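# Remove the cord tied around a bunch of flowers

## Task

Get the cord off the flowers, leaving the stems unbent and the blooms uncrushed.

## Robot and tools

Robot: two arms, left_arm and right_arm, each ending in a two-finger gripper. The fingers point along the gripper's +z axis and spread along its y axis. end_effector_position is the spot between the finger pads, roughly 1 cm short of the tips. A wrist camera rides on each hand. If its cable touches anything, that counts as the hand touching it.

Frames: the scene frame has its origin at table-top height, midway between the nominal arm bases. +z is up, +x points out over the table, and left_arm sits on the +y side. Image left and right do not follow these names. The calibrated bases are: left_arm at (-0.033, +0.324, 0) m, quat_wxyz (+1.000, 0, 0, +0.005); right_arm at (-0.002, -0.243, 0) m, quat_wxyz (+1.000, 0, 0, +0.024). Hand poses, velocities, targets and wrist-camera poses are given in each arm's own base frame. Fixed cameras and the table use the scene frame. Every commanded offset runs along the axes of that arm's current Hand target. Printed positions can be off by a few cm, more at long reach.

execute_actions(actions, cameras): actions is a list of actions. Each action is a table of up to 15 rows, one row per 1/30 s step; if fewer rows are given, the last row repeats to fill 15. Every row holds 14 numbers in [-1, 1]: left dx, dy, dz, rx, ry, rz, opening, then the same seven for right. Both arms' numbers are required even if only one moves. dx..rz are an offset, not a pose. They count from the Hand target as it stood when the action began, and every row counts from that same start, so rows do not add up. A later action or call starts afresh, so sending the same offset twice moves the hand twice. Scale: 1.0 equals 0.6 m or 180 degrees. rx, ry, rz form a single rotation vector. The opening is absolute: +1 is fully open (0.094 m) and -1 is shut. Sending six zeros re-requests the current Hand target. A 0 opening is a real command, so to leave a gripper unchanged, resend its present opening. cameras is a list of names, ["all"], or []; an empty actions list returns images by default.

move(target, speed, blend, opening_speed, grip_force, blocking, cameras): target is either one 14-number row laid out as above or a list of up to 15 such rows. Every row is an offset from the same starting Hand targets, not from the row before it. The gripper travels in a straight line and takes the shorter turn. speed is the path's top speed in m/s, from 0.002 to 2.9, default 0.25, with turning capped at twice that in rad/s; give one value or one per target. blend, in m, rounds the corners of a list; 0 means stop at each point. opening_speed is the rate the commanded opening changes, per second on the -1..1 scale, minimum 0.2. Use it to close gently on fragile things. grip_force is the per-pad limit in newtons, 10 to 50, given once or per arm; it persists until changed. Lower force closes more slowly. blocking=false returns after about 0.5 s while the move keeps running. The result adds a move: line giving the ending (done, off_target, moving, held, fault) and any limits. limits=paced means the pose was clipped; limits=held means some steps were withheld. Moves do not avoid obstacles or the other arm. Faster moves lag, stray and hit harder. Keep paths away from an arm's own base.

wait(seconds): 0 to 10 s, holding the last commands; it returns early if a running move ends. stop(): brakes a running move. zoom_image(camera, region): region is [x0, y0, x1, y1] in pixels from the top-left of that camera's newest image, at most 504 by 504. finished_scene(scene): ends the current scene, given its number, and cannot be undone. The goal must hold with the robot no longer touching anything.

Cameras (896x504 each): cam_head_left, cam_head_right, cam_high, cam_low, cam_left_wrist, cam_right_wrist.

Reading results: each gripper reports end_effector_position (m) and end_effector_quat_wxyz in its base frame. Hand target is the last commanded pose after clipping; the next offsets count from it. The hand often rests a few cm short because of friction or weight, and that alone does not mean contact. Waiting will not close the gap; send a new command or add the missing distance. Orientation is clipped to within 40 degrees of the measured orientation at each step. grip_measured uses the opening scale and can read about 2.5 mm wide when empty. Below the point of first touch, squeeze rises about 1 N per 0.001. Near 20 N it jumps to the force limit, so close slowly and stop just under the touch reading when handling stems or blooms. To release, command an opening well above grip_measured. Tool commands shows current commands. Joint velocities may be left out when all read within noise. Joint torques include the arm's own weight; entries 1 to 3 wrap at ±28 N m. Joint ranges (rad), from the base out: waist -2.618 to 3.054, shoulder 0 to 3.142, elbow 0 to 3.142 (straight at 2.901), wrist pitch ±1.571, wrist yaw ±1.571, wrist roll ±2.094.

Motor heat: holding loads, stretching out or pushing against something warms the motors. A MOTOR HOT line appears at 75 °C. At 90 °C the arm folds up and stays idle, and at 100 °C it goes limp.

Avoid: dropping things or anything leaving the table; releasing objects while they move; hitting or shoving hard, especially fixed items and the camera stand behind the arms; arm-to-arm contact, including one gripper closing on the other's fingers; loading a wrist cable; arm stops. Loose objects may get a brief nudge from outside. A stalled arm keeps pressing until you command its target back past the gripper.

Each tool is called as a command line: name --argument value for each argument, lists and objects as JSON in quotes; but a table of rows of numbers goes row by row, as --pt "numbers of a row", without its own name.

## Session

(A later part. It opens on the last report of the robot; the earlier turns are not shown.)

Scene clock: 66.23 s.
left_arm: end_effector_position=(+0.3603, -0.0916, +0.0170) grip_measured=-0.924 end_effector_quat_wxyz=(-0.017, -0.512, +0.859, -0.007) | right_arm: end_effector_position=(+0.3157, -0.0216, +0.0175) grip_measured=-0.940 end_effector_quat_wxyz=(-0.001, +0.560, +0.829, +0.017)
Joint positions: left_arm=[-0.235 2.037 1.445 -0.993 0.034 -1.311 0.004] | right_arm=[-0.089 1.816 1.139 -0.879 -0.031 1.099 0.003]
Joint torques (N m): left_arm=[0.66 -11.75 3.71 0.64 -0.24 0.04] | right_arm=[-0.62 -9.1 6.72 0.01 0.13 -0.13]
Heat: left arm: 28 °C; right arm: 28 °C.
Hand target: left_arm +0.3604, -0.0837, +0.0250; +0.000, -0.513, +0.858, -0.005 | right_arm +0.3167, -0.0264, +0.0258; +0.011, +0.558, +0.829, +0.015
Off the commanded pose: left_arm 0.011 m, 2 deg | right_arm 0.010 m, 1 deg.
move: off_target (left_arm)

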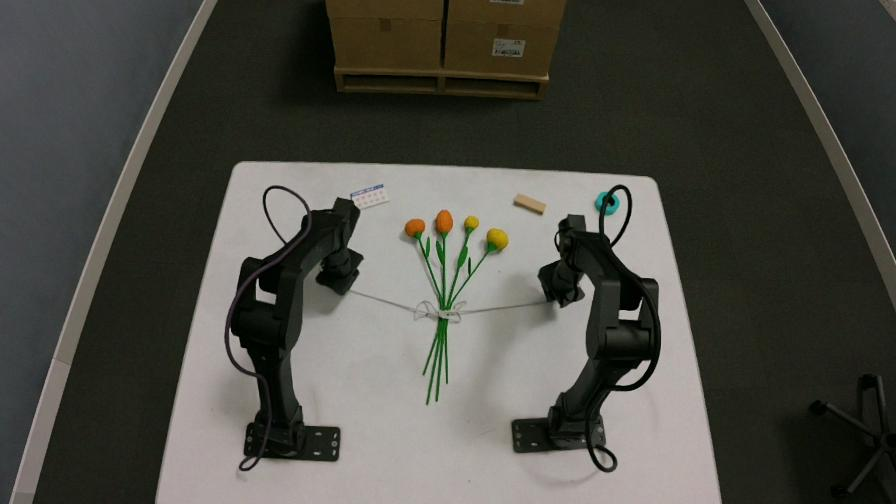

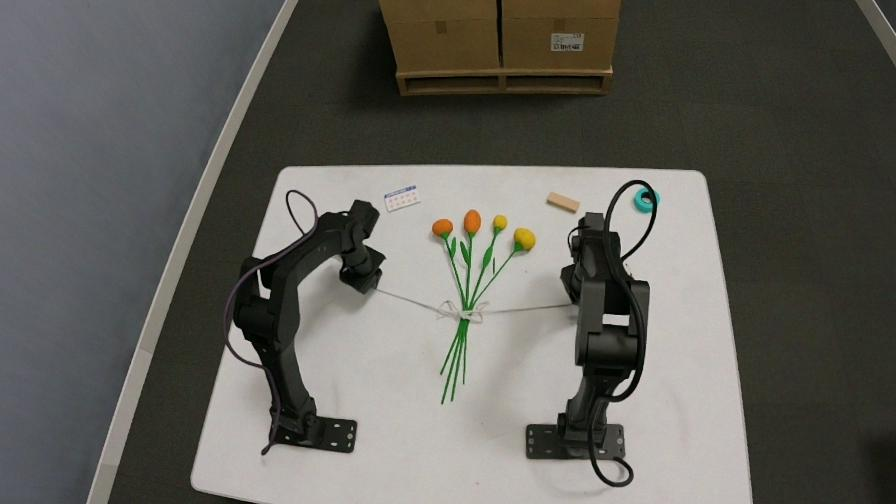

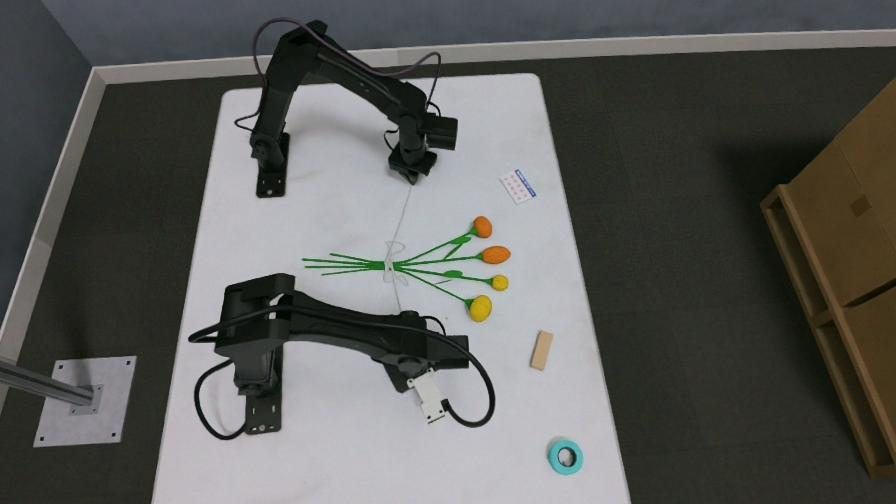

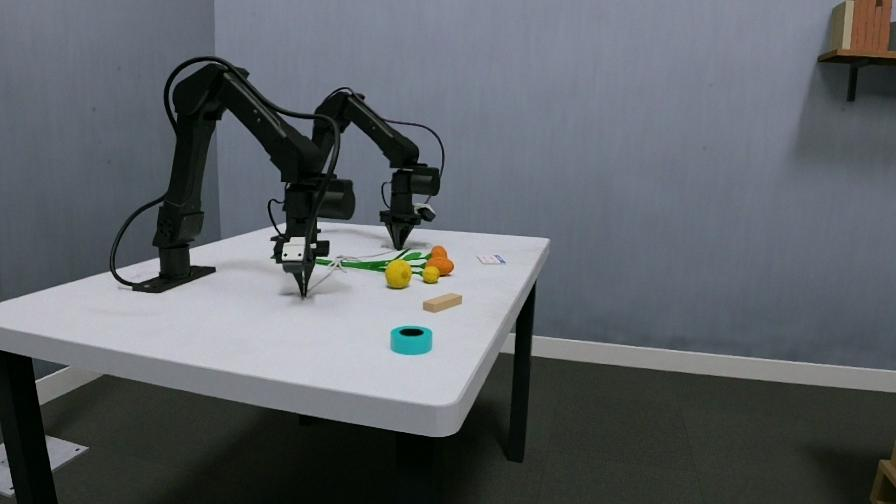

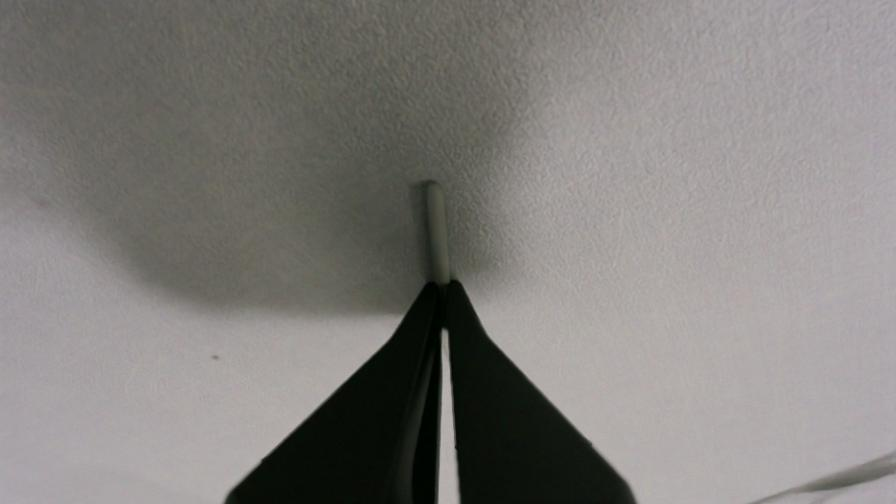

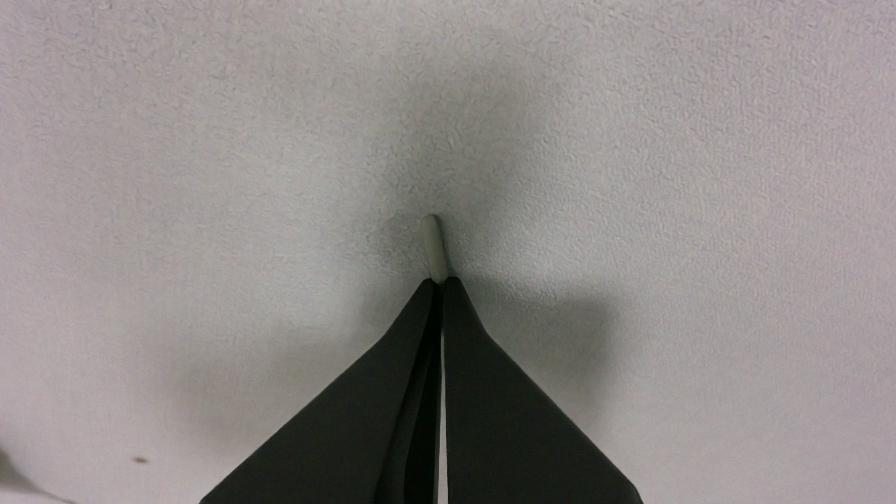

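move --target '[-0.064,0.091,-0.01,0,0,0,-1,-0.08,-0.068,-0.01,0,0,0,-1]' --speed 0.05 --cameras '["cam_head_left","cam_low"]'

zoom_image --camera "cam_head_left" --region '[330, 200, 570, 420]'

Scene clock: 71.47 s.
left_arm: end_effector_position=(+0.3249, -0.0278, +0.0166) grip_measured=-0.924 end_effector_quat_wxyz=(-0.027, -0.514, +0.857, +0.005) | right_arm: end_effector_position=(+0.2986, -0.0837, +0.0221) grip_measured=-0.940 end_effector_quat_wxyz=(+0.001, +0.560, +0.828, +0.016)
Joint positions: left_arm=[-0.076 1.909 1.257 -0.969 0.023 -1.155 0.004] | right_arm=[-0.295 1.79 1.127 -0.896 -0.031 0.896 0.003]
Joint torques (N m): left_arm=[0.36 -11.78 4.23 0.68 -0.16 0.03] | right_arm=[-0.43 -9.58 5.85 0.02 0.07 -0.11]
Motor temperatures (°C): left_arm=[24 27 28 24 23 24 24] | right_arm=[26 29 28 26 25 25 26]
Heat: left arm: 28 °C; right arm: 29 °C.
Hand target: left_arm +0.3305, -0.0240, +0.0304; +0.000, -0.513, +0.858, -0.005 | right_arm +0.2968, -0.0863, +0.0303; +0.011, +0.558, +0.829, +0.015
Off the commanded pose: left_arm 0.015 m, 3 deg | right_arm 0.009 m, 1 deg.
move: off_target (left_arm)
Images, in order (width x height): cam_head_left 896x504, cam_low 896x504.

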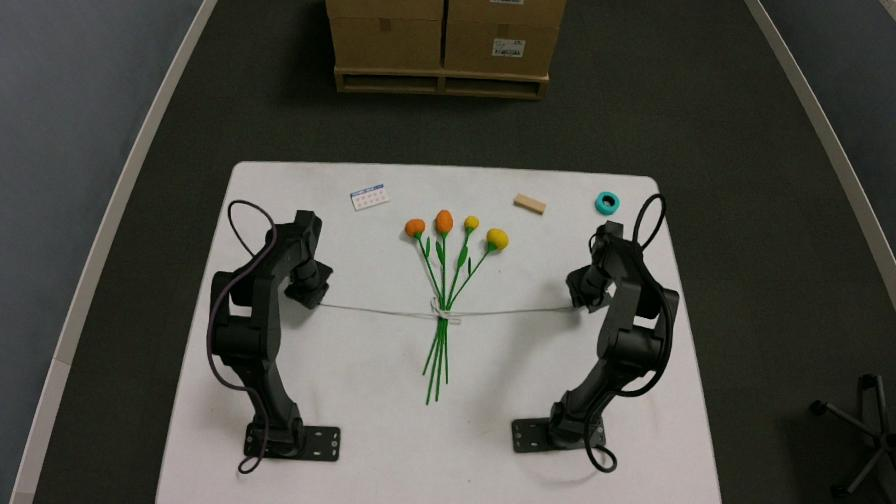

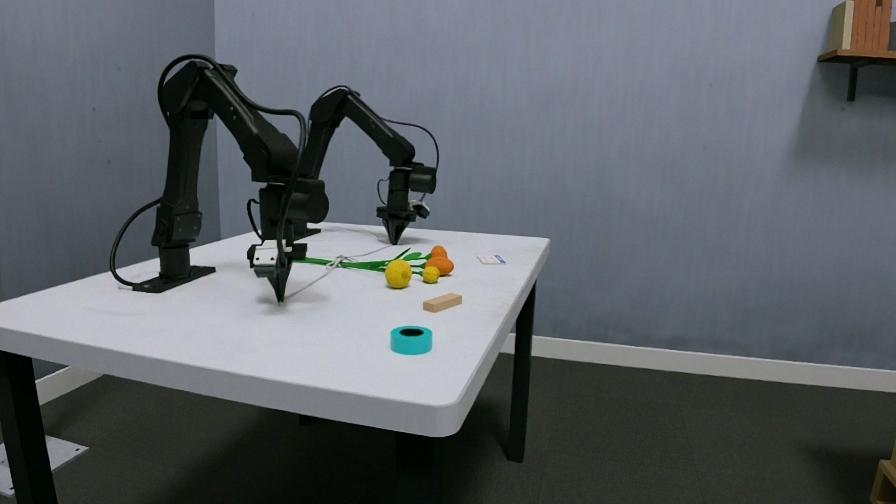

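Scaled by 2.100 from the camera's 896x504 image, which has a finer 1280x720 frame.

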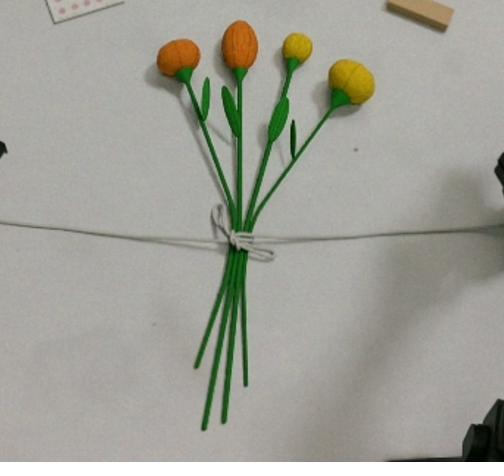

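move --target '[-0.073,0.039,-0.0,0,0,0,-1,-0.077,-0.031,0,0,0,0,-1]' --speed 0.04 --cameras '["cam_head_left","cam_low"]'

zoom_image --camera "cam_head_left" --region '[380, 260, 500, 360]'

Scene clock: 76.60 s.
left_arm: end_effector_position=(+0.3255, +0.0210, +0.0166) grip_measured=-0.924 end_effector_quat_wxyz=(-0.027, -0.514, +0.857, +0.001) | right_arm: end_effector_position=(+0.2928, -0.1315, +0.0266) grip_measured=-0.940 end_effector_quat_wxyz=(+0.007, +0.560, +0.828, +0.017)
Joint positions: left_arm=[0.074 1.909 1.257 -0.969 0.023 -1.005 0.004] | right_arm=[-0.443 1.816 1.178 -0.915 -0.031 0.748 0.003]
Joint torques (N m): left_arm=[0.4 -11.55 4.42 0.68 -0.11 0.04] | right_arm=[-0.49 -6.67 8.76 0.07 0.02 -0.11]
Heat: left arm: 28 °C; right arm: 29 °C.
Hand target: left_arm +0.3307, +0.0256, +0.0300; +0.000, -0.513, +0.858, -0.005 | right_arm +0.2970, -0.1361, +0.0297; +0.011, +0.559, +0.829, +0.015
Off the commanded pose: left_arm 0.015 m, 3 deg | right_arm 0.007 m, 1 deg.
move: off_target (left_arm)
Images, in order (width x height): cam_head_left 896x504, cam_low 896x504.

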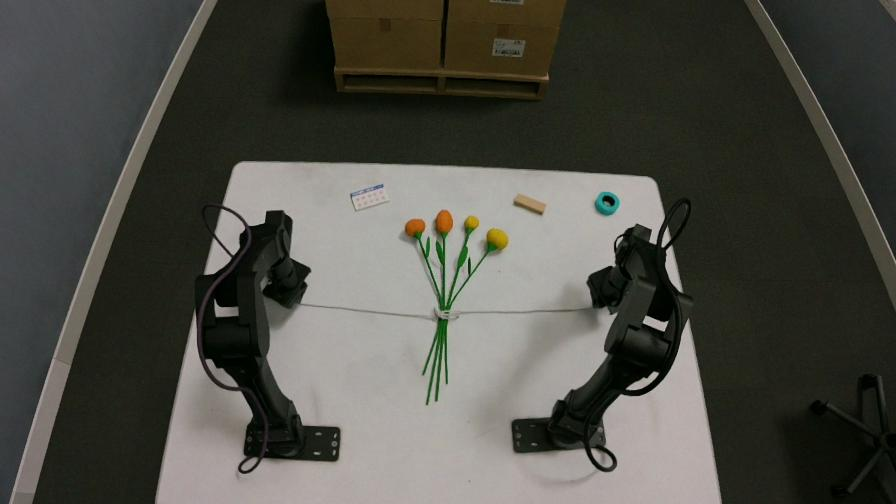

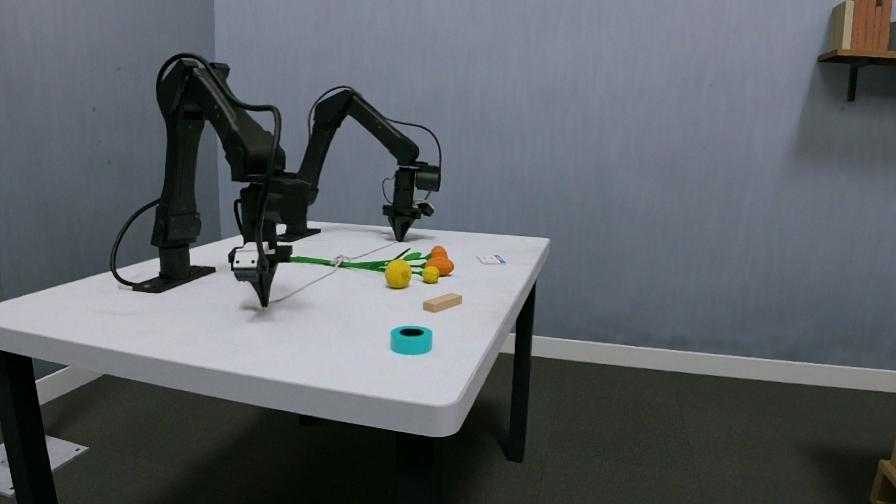

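Scaled by 4.200 from the camera's 896x504 image, which has a finer 1280x720 frame.

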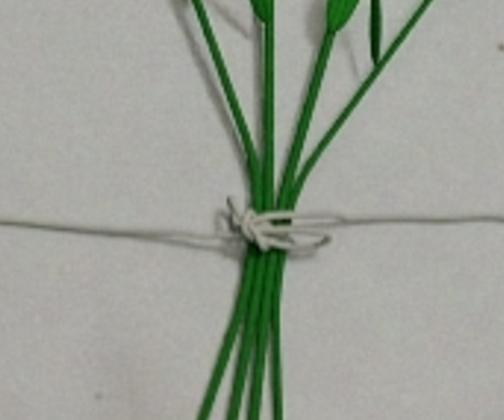

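move --target '[-0.037,0.020,0,0,0,0,-1,-0.039,-0.016,0,0,0,0,-1]' --speed 0.03 --cameras '["cam_head_left"]'

zoom_image --camera "cam_head_left" --region '[380, 260, 500, 360]'

Scene clock: 80.57 s.
left_arm: end_effector_position=(+0.3230, +0.0453, +0.0166) grip_measured=-0.924 end_effector_quat_wxyz=(-0.027, -0.514, +0.858, -0.001) | right_arm: end_effector_position=(+0.2930, -0.1563, +0.0263) grip_measured=-0.940 end_effector_quat_wxyz=(+0.007, +0.560, +0.828, +0.016)
Joint positions: left_arm=[0.149 1.909 1.257 -0.969 0.023 -0.93 0.004] | right_arm=[-0.51 1.857 1.231 -0.928 -0.031 0.679 0.003]
Joint torques (N m): left_arm=[0.5 -10.78 5.2 0.65 -0.12 0.06] | right_arm=[-0.62 -7.04 8.81 0.05 0.01 -0.11]
Heat: left arm: 29 °C; right arm: 29 °C.
Hand target: left_arm +0.3306, +0.0509, +0.0298; +0.000, -0.513, +0.858, -0.005 | right_arm +0.2969, -0.1615, +0.0294; +0.011, +0.559, +0.829, +0.015
Off the commanded pose: left_arm 0.016 m, 3 deg | right_arm 0.007 m, 1 deg.
move: off_target (left_arm)
Images, in order (width x height): cam_head_left 896x504.

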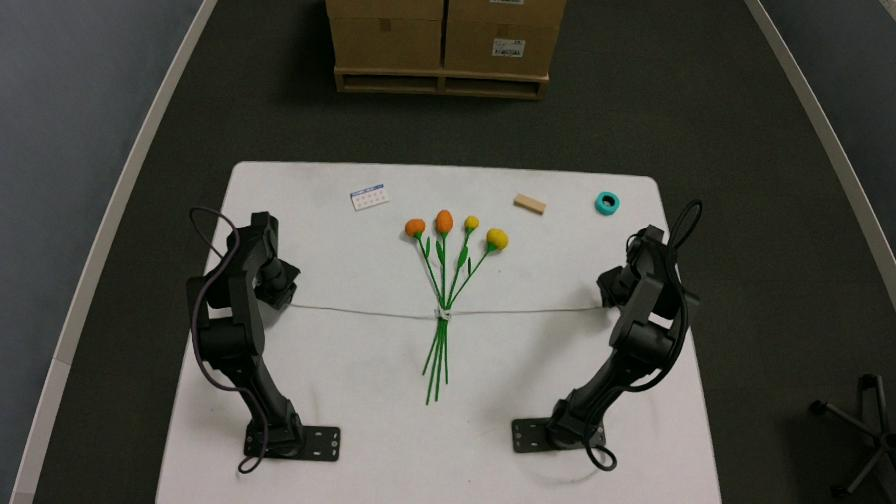

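Scaled by 4.200 from the camera's 896x504 image, which has a finer 1280x720 frame.

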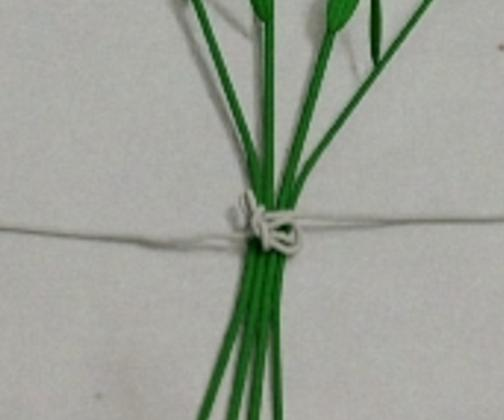

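move --target '[-0.035,0.019,0,0,0,0,-1,-0.035,-0.015,0,0,0,0,-1]' --speed 0.03 --cameras '["cam_head_left"]'

zoom_image --camera "cam_head_left" --region '[380, 260, 500, 360]'

Scene clock: 83.57 s.
left_arm: end_effector_position=(+0.3190, +0.0677, +0.0166) grip_measured=-0.924 end_effector_quat_wxyz=(-0.027, -0.514, +0.858, -0.003) | right_arm: end_effector_position=(+0.2927, -0.1789, +0.0261) grip_measured=-0.940 end_effector_quat_wxyz=(+0.006, +0.560, +0.828, +0.016)
Joint positions: left_arm=[0.219 1.909 1.257 -0.969 0.023 -0.86 0.004] | right_arm=[-0.568 1.898 1.285 -0.944 -0.031 0.621 0.003]
Joint torques (N m): left_arm=[0.44 -9.62 6.75 0.59 -0.15 0.01] | right_arm=[-0.64 -7.32 8.84 0.06 -0.01 -0.13]
Heat: left arm: 29 °C; right arm: 29 °C.
Hand target: left_arm +0.3305, +0.0748, +0.0296; +0.000, -0.513, +0.858, -0.005 | right_arm +0.2965, -0.1842, +0.0290; +0.011, +0.558, +0.829, +0.015
Off the commanded pose: left_arm 0.019 m, 3 deg | right_arm 0.007 m, 1 deg.
move: off_target (left_arm)
Images, in order (width x height): cam_head_left 896x504.

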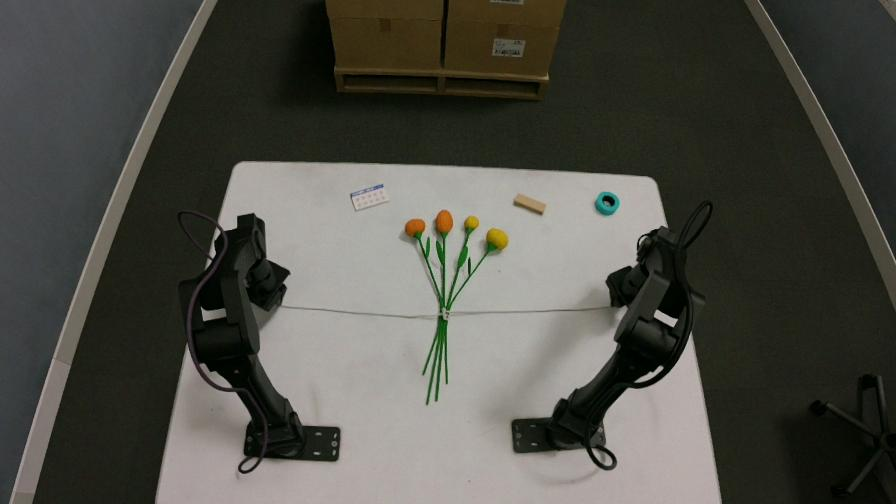

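Scaled by 4.200 from the camera's 896x504 image, which has a finer 1280x720 frame.

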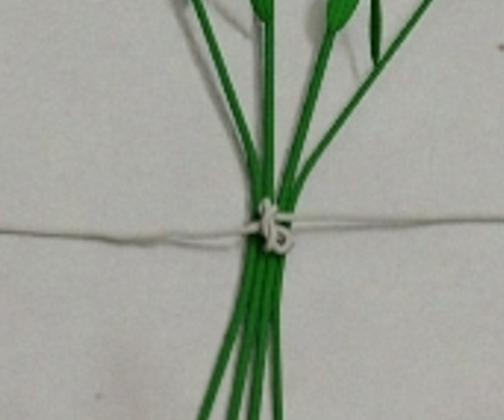

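move --target '[-0.04,0.019,0,0,0,0,-1,-0.04,-0.016,0,0,0,0,-1]' --speed 0.03 --cameras '["cam_head_left","cam_low"]'

zoom_image --camera "cam_head_left" --region '[380, 260, 500, 360]'

Scene clock: 86.57 s.
left_arm: end_effector_position=(+0.3254, +0.0954, +0.0250) grip_measured=-0.924 end_effector_quat_wxyz=(-0.008, -0.514, +0.858, -0.009) | right_arm: end_effector_position=(+0.2932, -0.2049, +0.0260) grip_measured=-0.940 end_effector_quat_wxyz=(+0.007, +0.560, +0.828, +0.015)
Joint positions: left_arm=[0.294 1.909 1.294 -0.969 0.022 -0.786 0.004] | right_arm=[-0.628 1.951 1.358 -0.965 -0.031 0.561 0.003]
Joint torques (N m): left_arm=[0.4 -7.56 7.09 0.56 -0.11 0.03] | right_arm=[-0.58 -7.73 8.85 0.07 -0.02 -0.12]
Heat: left arm: 29 °C; right arm: 29 °C.
Hand target: left_arm +0.3317, +0.1013, +0.0293; +0.000, -0.513, +0.858, -0.005 | right_arm +0.2966, -0.2100, +0.0287; +0.011, +0.558, +0.829, +0.015
Off the commanded pose: left_arm 0.010 m, 1 deg | right_arm 0.007 m, 0 deg.
move: done
Images, in order (width x height): cam_head_left 896x504, cam_low 896x504.

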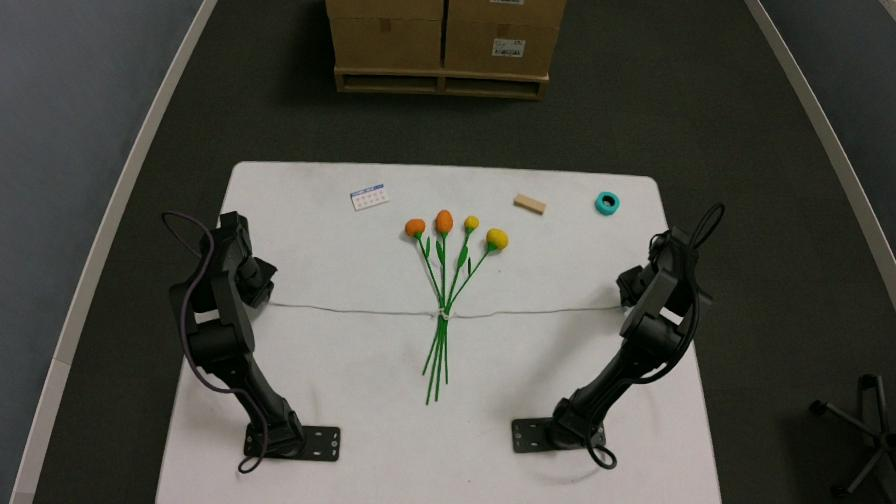

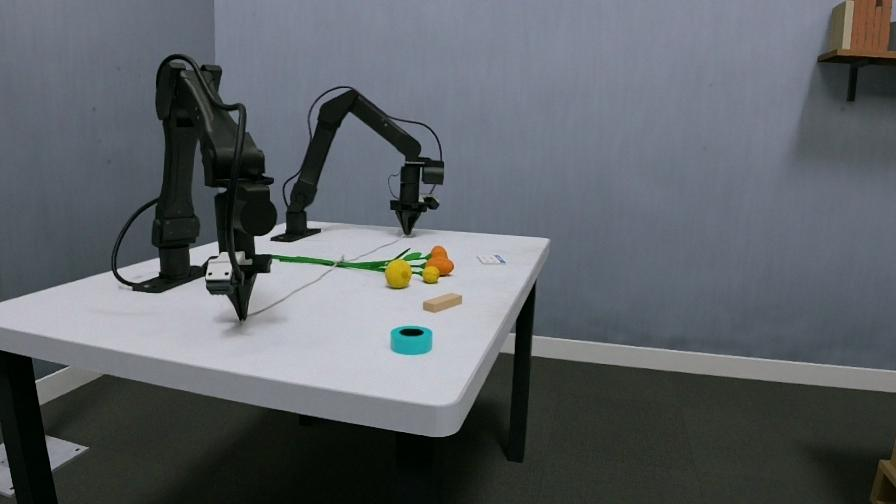

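Scaled by 4.200 from the camera's 896x504 image, which has a finer 1280x720 frame.

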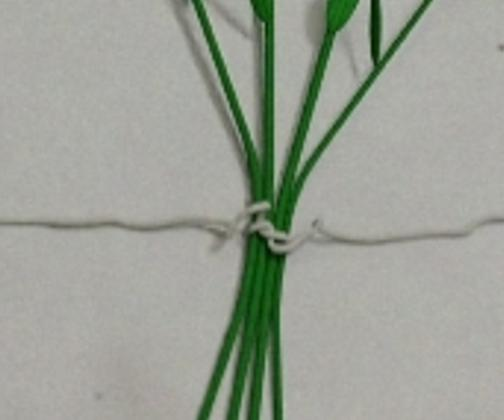

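move --pt "0 0 0.012 0 0 0 -1 0 0 0.015 0 0 0 -1" --pt "0 0 0.012 0 0 0 -0.4 0 0 0.015 0 0 0 -0.4" --pt "0 0 -0.1 0 0 0 -0.4 0 0 -0.083 0 0 0 -0.4" --pt "0 0 -0.1 0 0 0 -0.4 0.528 0.204 -0.083 0 0 0.155 -0.2" --speed '[0.1,0.1,0.12,0.2]' --opening_speed 1.0 --cameras '["cam_head_left","cam_low","cam_right_wrist"]'

zoom_image --camera "cam_head_left" --region '[250, 200, 650, 420]'

Scene clock: 102.03 s.
left_arm: end_effector_position=(+0.3254, +0.0955, +0.0665) grip_measured=-0.402 end_effector_quat_wxyz=(-0.032, -0.513, +0.858, -0.003) | right_arm: end_effector_position=(+0.2839, +0.1300, +0.0793) grip_measured=-0.202 end_effector_quat_wxyz=(-0.002, +0.737, +0.675, +0.018)
Joint positions: left_arm=[0.294 1.909 1.464 -1.187 0.021 -0.784 0.028] | right_arm=[0.418 1.711 1.27 -1.096 -0.014 2.077 0.037]
Joint torques (N m): left_arm=[0.55 -11.88 7.15 0.41 -0.11 0.02] | right_arm=[-0.09 -6.12 9.11 0.05 0.15 0.12]
Heat: left arm: 29 °C; right arm: 29 °C.
Hand target: left_arm +0.3314, +0.1018, +0.0894; +0.000, -0.513, +0.858, -0.005 | right_arm +0.2892, +0.1288, +0.0828; +0.007, +0.742, +0.670, +0.017
Off the commanded pose: left_arm 0.024 m, 4 deg | right_arm 0.006 m, 1 deg.
move: off_target (left_arm)
Images, in order (width x height): cam_head_left 896x504, cam_low 896x504, cam_right_wrist 896x504.

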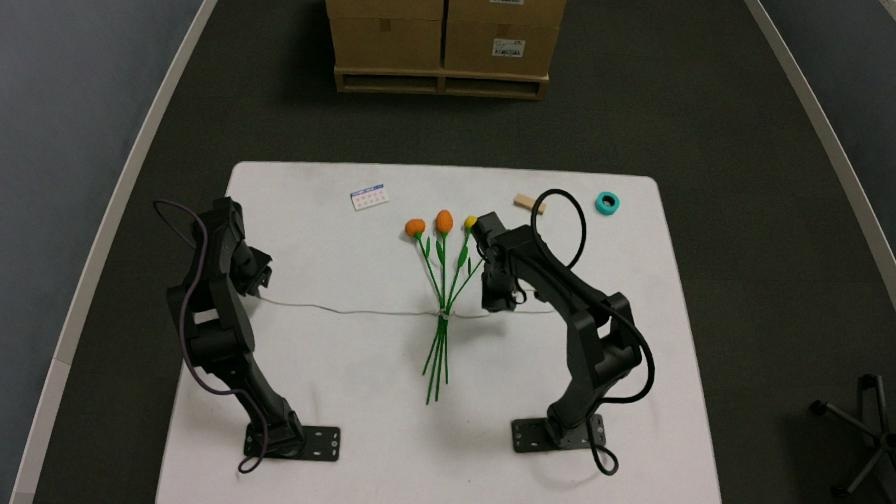

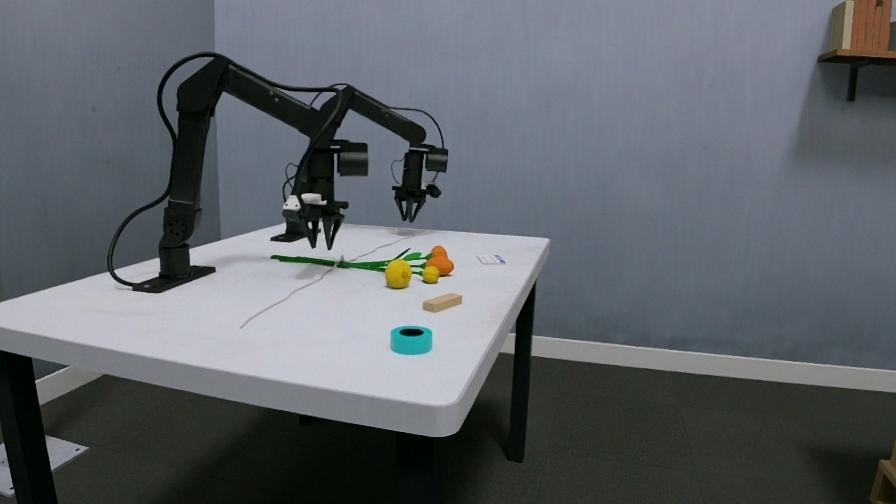

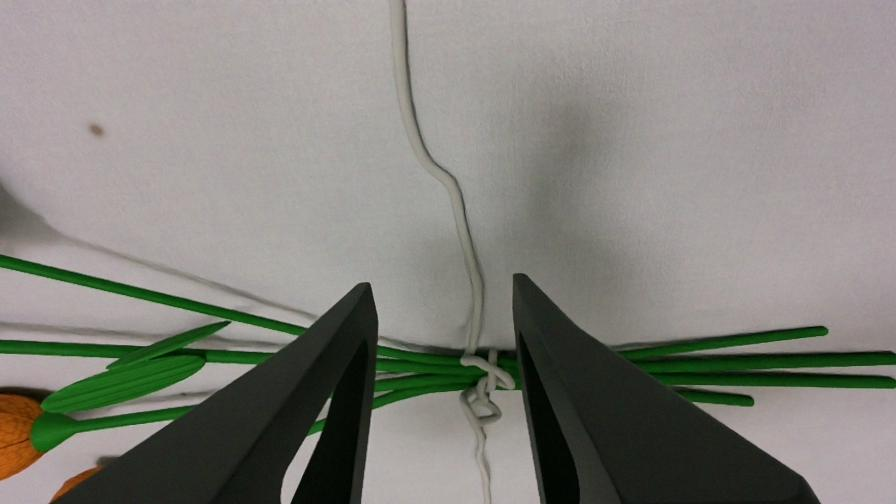

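Scaled by 1.260 from the camera's 896x504 image, which has a finer 1280x720 frame.

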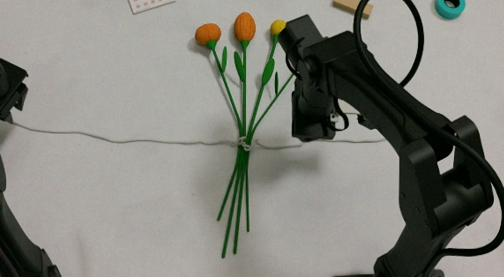

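move --pt "0 0 0 0 0 0 -0.4 0 -0.007 0.124 0 0 0 -0.3" --pt "0 0 0 0 0 0 -0.4 0 -0.007 0.124 0 0 0 -1" --speed 0.08 --opening_speed 0.6 --cameras '["cam_right_wrist"]'

Scene clock: 108.13 s.
left_arm: end_effector_position=(+0.3254, +0.0955, +0.0665) grip_measured=-0.402 end_effector_quat_wxyz=(-0.032, -0.513, +0.858, -0.003) | right_arm: end_effector_position=(+0.2896, +0.1317, +0.0170) grip_measured=-0.934 end_effector_quat_wxyz=(+0.003, +0.740, +0.672, +0.026)
Joint positions: left_arm=[0.294 1.909 1.464 -1.187 0.021 -0.784 0.028] | right_arm=[0.418 1.792 1.106 -0.833 -0.01 2.085 0.003]
Joint torques (N m): left_arm=[0.5 -11.9 7.17 0.41 -0.1 0.04] | right_arm=[0.5 -5.85 4.86 0.44 0.1 0.11]
Heat: left arm: 30 °C; right arm: 29 °C.
Hand target: left_arm +0.3314, +0.1018, +0.0894; +0.000, -0.513, +0.858, -0.005 | right_arm +0.2875, +0.1301, +0.0082; +0.007, +0.742, +0.670, +0.017
Off the commanded pose: left_arm 0.025 m, 4 deg | right_arm 0.009 m, 1 deg.
move: off_target (left_arm)
Images, in order (width x height): cam_right_wrist 896x504.

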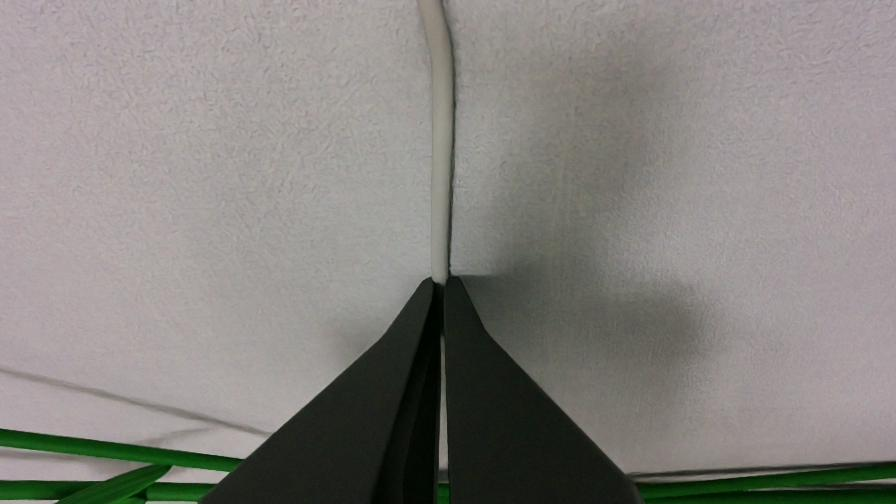

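move --pt "0 0 0 0 0 0 -0.4 0 0 -0.02 0 0 0 -1" --pt "0 0 0 0 0 0 -0.4 -0.2 0.02 -0.025 0 0 0 -1" --speed 0.05 --cameras '["cam_head_left","cam_head_right"]'

zoom_image --camera "cam_head_left" --region '[350, 200, 570, 420]'

Scene clock: 115.30 s.
left_arm: end_effector_position=(+0.3254, +0.0955, +0.0665) grip_measured=-0.402 end_effector_quat_wxyz=(-0.032, -0.513, +0.858, -0.003) | right_arm: end_effector_position=(+0.2907, +0.0133, +0.0168) grip_measured=-0.937 end_effector_quat_wxyz=(+0.002, +0.743, +0.669, +0.020)
Joint positions: left_arm=[0.294 1.909 1.464 -1.187 0.021 -0.784 0.028] | right_arm=[0.028 1.713 1.01 -0.835 -0.023 1.703 0.003]
Joint torques (N m): left_arm=[0.5 -11.93 7.17 0.41 -0.13 0.04] | right_arm=[-0.61 -8.38 5.52 0.01 0.1 -0.11]
Heat: left arm: 31 °C; right arm: 29 °C.
Hand target: left_arm +0.3314, +0.1018, +0.0894; +0.000, -0.513, +0.858, -0.005 | right_arm +0.2868, +0.0095, +0.0217; +0.007, +0.742, +0.670, +0.017
Off the commanded pose: left_arm 0.025 m, 4 deg | right_arm 0.007 m, 1 deg.
move: off_target (left_arm)
Images, in order (width x height): cam_head_left 896x504, cam_head_right 896x504.

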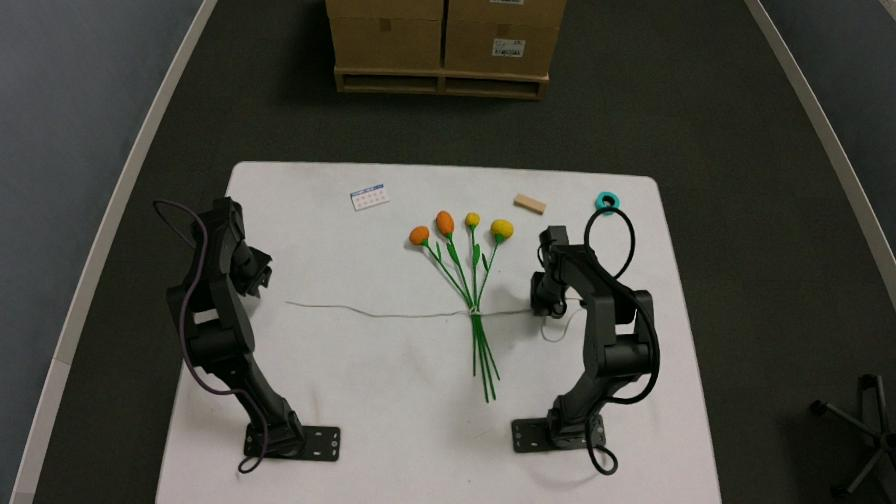

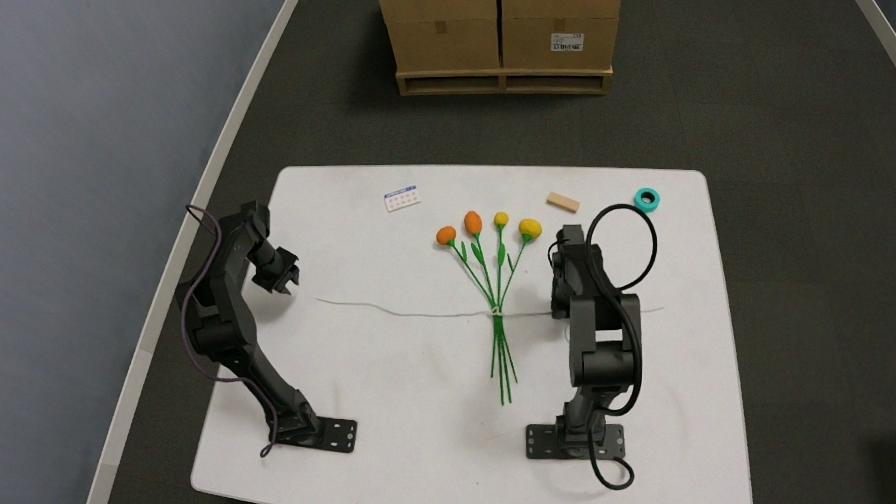

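Scaled by 2.291 from the camera's 896x504 image, which has a finer 1280x720 frame.

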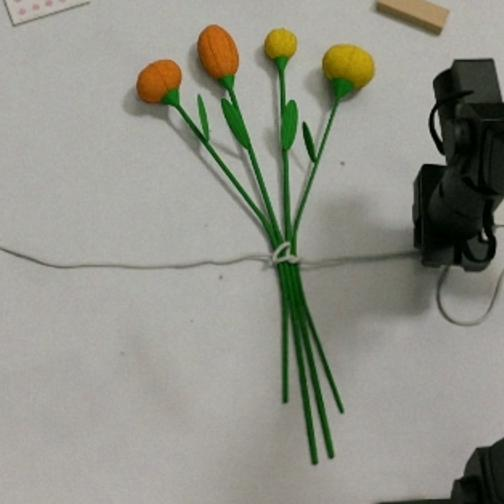

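move --pt "0 0 -0.06 0 0 0 0 0 0 0.0 0 0 0 -1" --pt "0.769 -0.325 -0.06 0 0 0.342 0 0 0 0 0 0 0 -1" --speed 0.25 --cameras '["cam_head_left","cam_left_wrist"]'

Scene clock: 125.67 s.
left_arm: end_effector_position=(+0.2793, -0.3977, +0.1342) grip_measured=-0.002 end_effector_quat_wxyz=(+0.031, -0.003, +0.998, -0.056) | right_arm: end_effector_position=(+0.2907, +0.0133, +0.0168) grip_measured=-0.937 end_effector_quat_wxyz=(+0.002, +0.742, +0.670, +0.020)
Joint positions: left_arm=[-0.955 2.423 2.549 -1.569 0.014 -0.961 0.047] | right_arm=[0.028 1.713 1.01 -0.835 -0.023 1.702 0.003]
Joint torques (N m): left_arm=[0.5 -10.04 7.34 0.69 -0.13 0.03] | right_arm=[-0.61 -8.39 5.49 0.02 0.09 -0.11]
Motor temperatures (°C): left_arm=[24 32 30 23 23 24 24] | right_arm=[26 30 28 25 25 25 27]
Heat: left arm: 32 °C; right arm: 30 °C.
Hand target: left_arm +0.2847, -0.3966, +0.1292; +0.003, -0.002, +1.000, -0.004 | right_arm +0.2868, +0.0095, +0.0217; +0.007, +0.742, +0.670, +0.017
Off the commanded pose: left_arm 0.007 m, 7 deg | right_arm 0.007 m, 1 deg.
joint sent to its limit (left arm) — joint 4 (wrist pitch), lower limit. The joint targets are off in orientation, not in position.
move: off_target (left_arm)
Images, in order (width x height): cam_head_left 896x504, cam_left_wrist 896x504.

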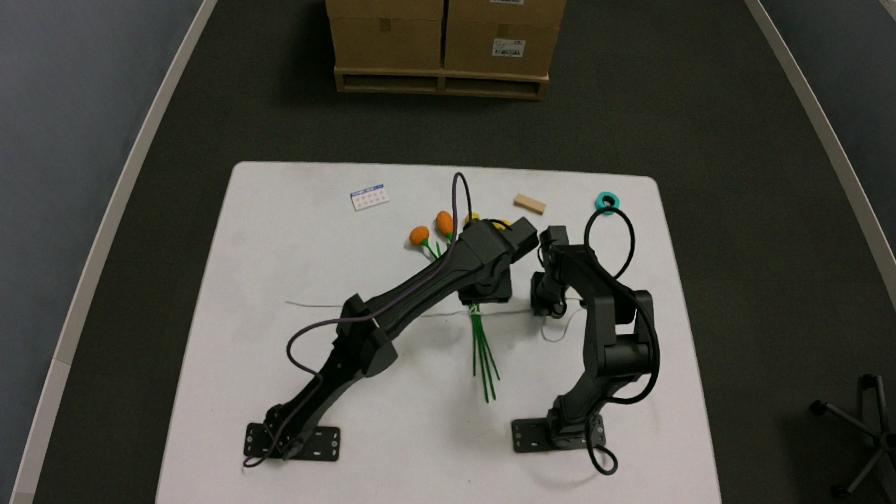

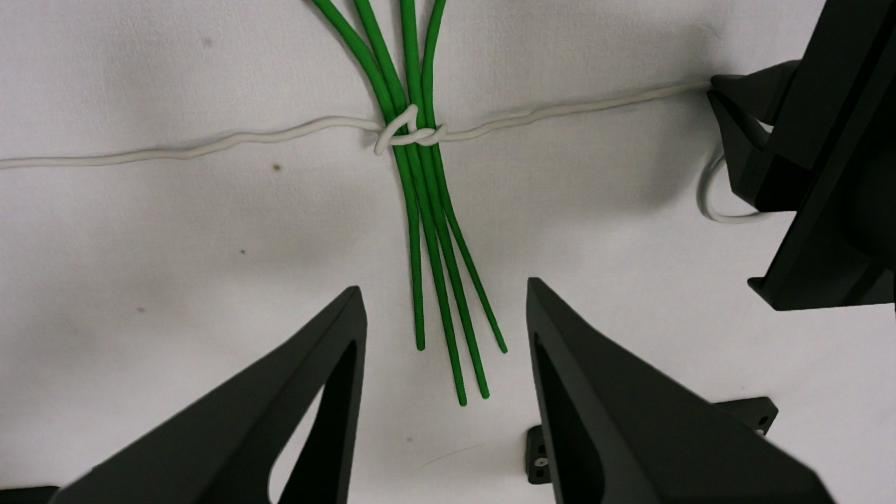

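move --target '[0.041,0.010,0.132,0,0,0,0.2,0,0,0,0,0,0,-1]' --speed 0.12 --cameras '["cam_left_wrist"]'

Scene clock: 132.70 s.
left_arm: end_effector_position=(+0.2584, -0.3892, +0.0441) grip_measured=+0.198 end_effector_quat_wxyz=(-0.009, -0.001, +1.000, +0.002) | right_arm: end_effector_position=(+0.2907, +0.0133, +0.0168) grip_measured=-0.937 end_effector_quat_wxyz=(+0.002, +0.742, +0.670, +0.020)
Joint positions: left_arm=[-0.982 2.423 2.191 -1.353 0.013 -0.983 0.056] | right_arm=[0.028 1.713 1.01 -0.835 -0.023 1.702 0.003]
Joint torques (N m): left_arm=[-0.31 -13.33 4.75 0.72 -0.12 -0.11] | right_arm=[-0.62 -8.38 5.48 0.01 0.09 -0.11]
Heat: left arm: 32 °C; right arm: 30 °C.
Hand target: left_arm +0.2605, -0.3913, +0.0498; +0.003, -0.002, +1.000, -0.004 | right_arm +0.2868, +0.0095, +0.0217; +0.007, +0.742, +0.670, +0.017
Off the commanded pose: left_arm 0.006 m, 2 deg | right_arm 0.007 m, 1 deg.
move: done
Images, in order (width x height): cam_left_wrist 896x504.

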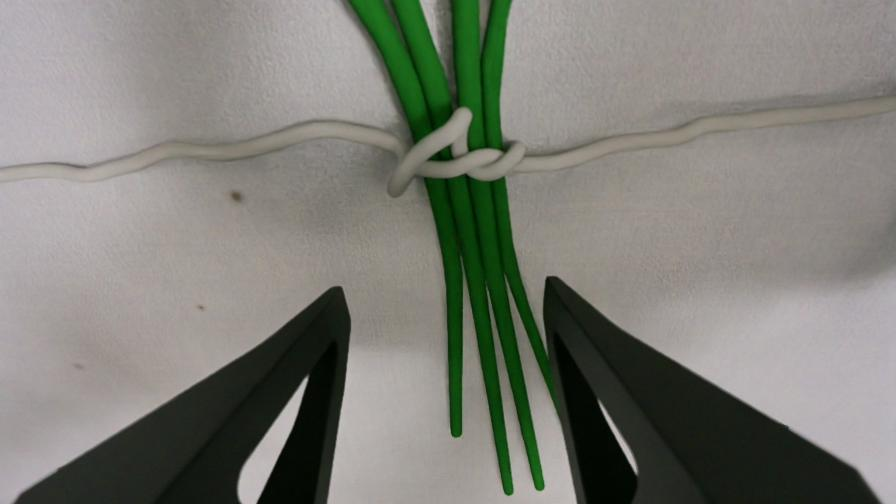

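move --pt "-0.02 -0.022 0.063 0 0 0 0.35 0 0 0 0 0 0 -1" --pt "-0.02 -0.022 0.063 0 0 0 -0.25 0 0 0 0 0 0 -1" --speed 0.06 --opening_speed 0.8 --cameras '["cam_left_wrist"]'

Scene clock: 137.20 s.
left_arm: end_effector_position=(+0.2663, -0.4010, +0.0224) grip_measured=-0.248 end_effector_quat_wxyz=(-0.003, -0.001, +1.000, -0.007) | right_arm: end_effector_position=(+0.2907, +0.0133, +0.0168) grip_measured=-0.937 end_effector_quat_wxyz=(+0.002, +0.742, +0.670, +0.020)
Joint positions: left_arm=[-0.982 2.475 2.199 -1.287 0.013 -0.984 0.035] | right_arm=[0.028 1.713 1.01 -0.835 -0.023 1.702 0.003]
Joint torques (N m): left_arm=[0.18 -9.87 7.25 0.75 -0.12 -0.04] | right_arm=[-0.62 -8.42 5.5 0.02 0.09 -0.11]
Heat: left arm: 32 °C; right arm: 31 °C.
Hand target: left_arm +0.2728, -0.4048, +0.0122; +0.003, -0.002, +1.000, -0.004 | right_arm +0.2868, +0.0095, +0.0217; +0.007, +0.742, +0.670, +0.017
Off the commanded pose: left_arm 0.013 m, 1 deg | right_arm 0.007 m, 1 deg.
move: off_target (left_arm); target 2's new opening was sent with left_arm's hand 0.013 m and 1 deg from that target
Images, in order (width x height): cam_left_wrist 896x504.

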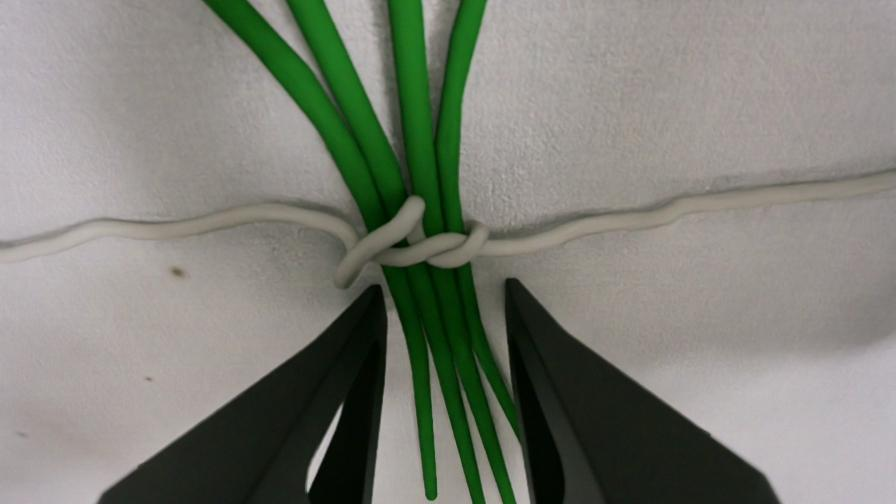

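move --pt "0 0 0.015 0 0 0 -0.25 0 0 0 0 0 0 -1" --pt "0 0 0.015 0 0 0 -0.25 -0.14 0.014 -0.01 0 0 0 -1" --speed 0.04 --cameras '["cam_left_wrist","cam_head_left"]'

Scene clock: 142.73 s.
left_arm: end_effector_position=(+0.2711, -0.4077, +0.0207) grip_measured=-0.248 end_effector_quat_wxyz=(+0.006, -0.001, +1.000, -0.019) | right_arm: end_effector_position=(+0.2828, -0.0690, +0.0221) grip_measured=-0.937 end_effector_quat_wxyz=(-0.001, +0.743, +0.669, +0.022)
Joint positions: left_arm=[-0.982 2.479 2.199 -1.253 0.011 -0.984 0.035] | right_arm=[-0.266 1.713 1.033 -0.868 -0.038 1.408 0.003]
Joint torques (N m): left_arm=[0.18 -9.99 5.2 0.78 -0.11 -0.03] | right_arm=[-0.62 -6.17 8.54 0.02 0.15 -0.1]
Heat: left arm: 32 °C; right arm: 31 °C.
Hand target: left_arm +0.2729, -0.4049, +0.0031; +0.003, -0.002, +1.000, -0.004 | right_arm +0.2865, -0.0750, +0.0265; +0.007, +0.742, +0.670, +0.017
Off the commanded pose: left_arm 0.018 m, 2 deg | right_arm 0.008 m, 1 deg.
move: off_target (left_arm)
Images, in order (width x height): cam_head_left 896x504, cam_left_wrist 896x504.

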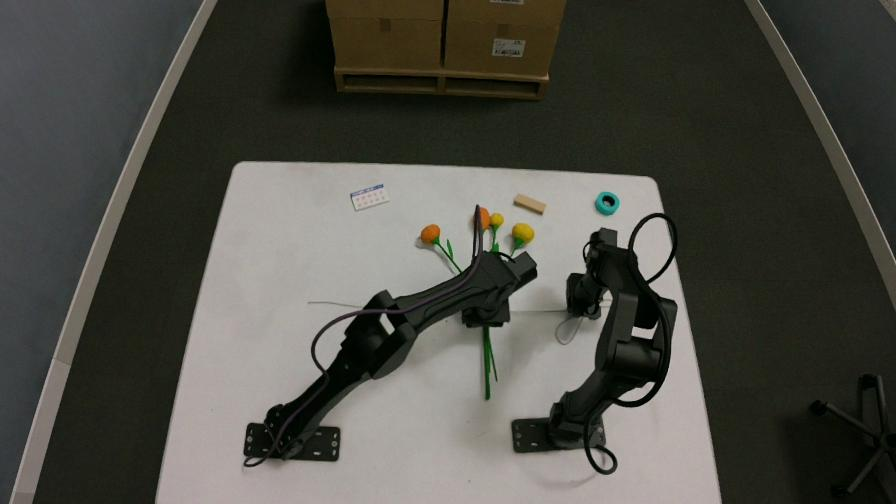

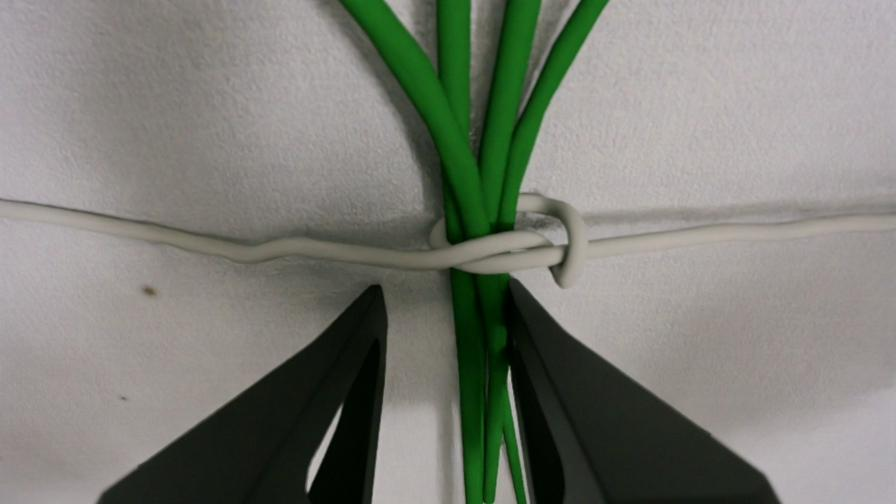

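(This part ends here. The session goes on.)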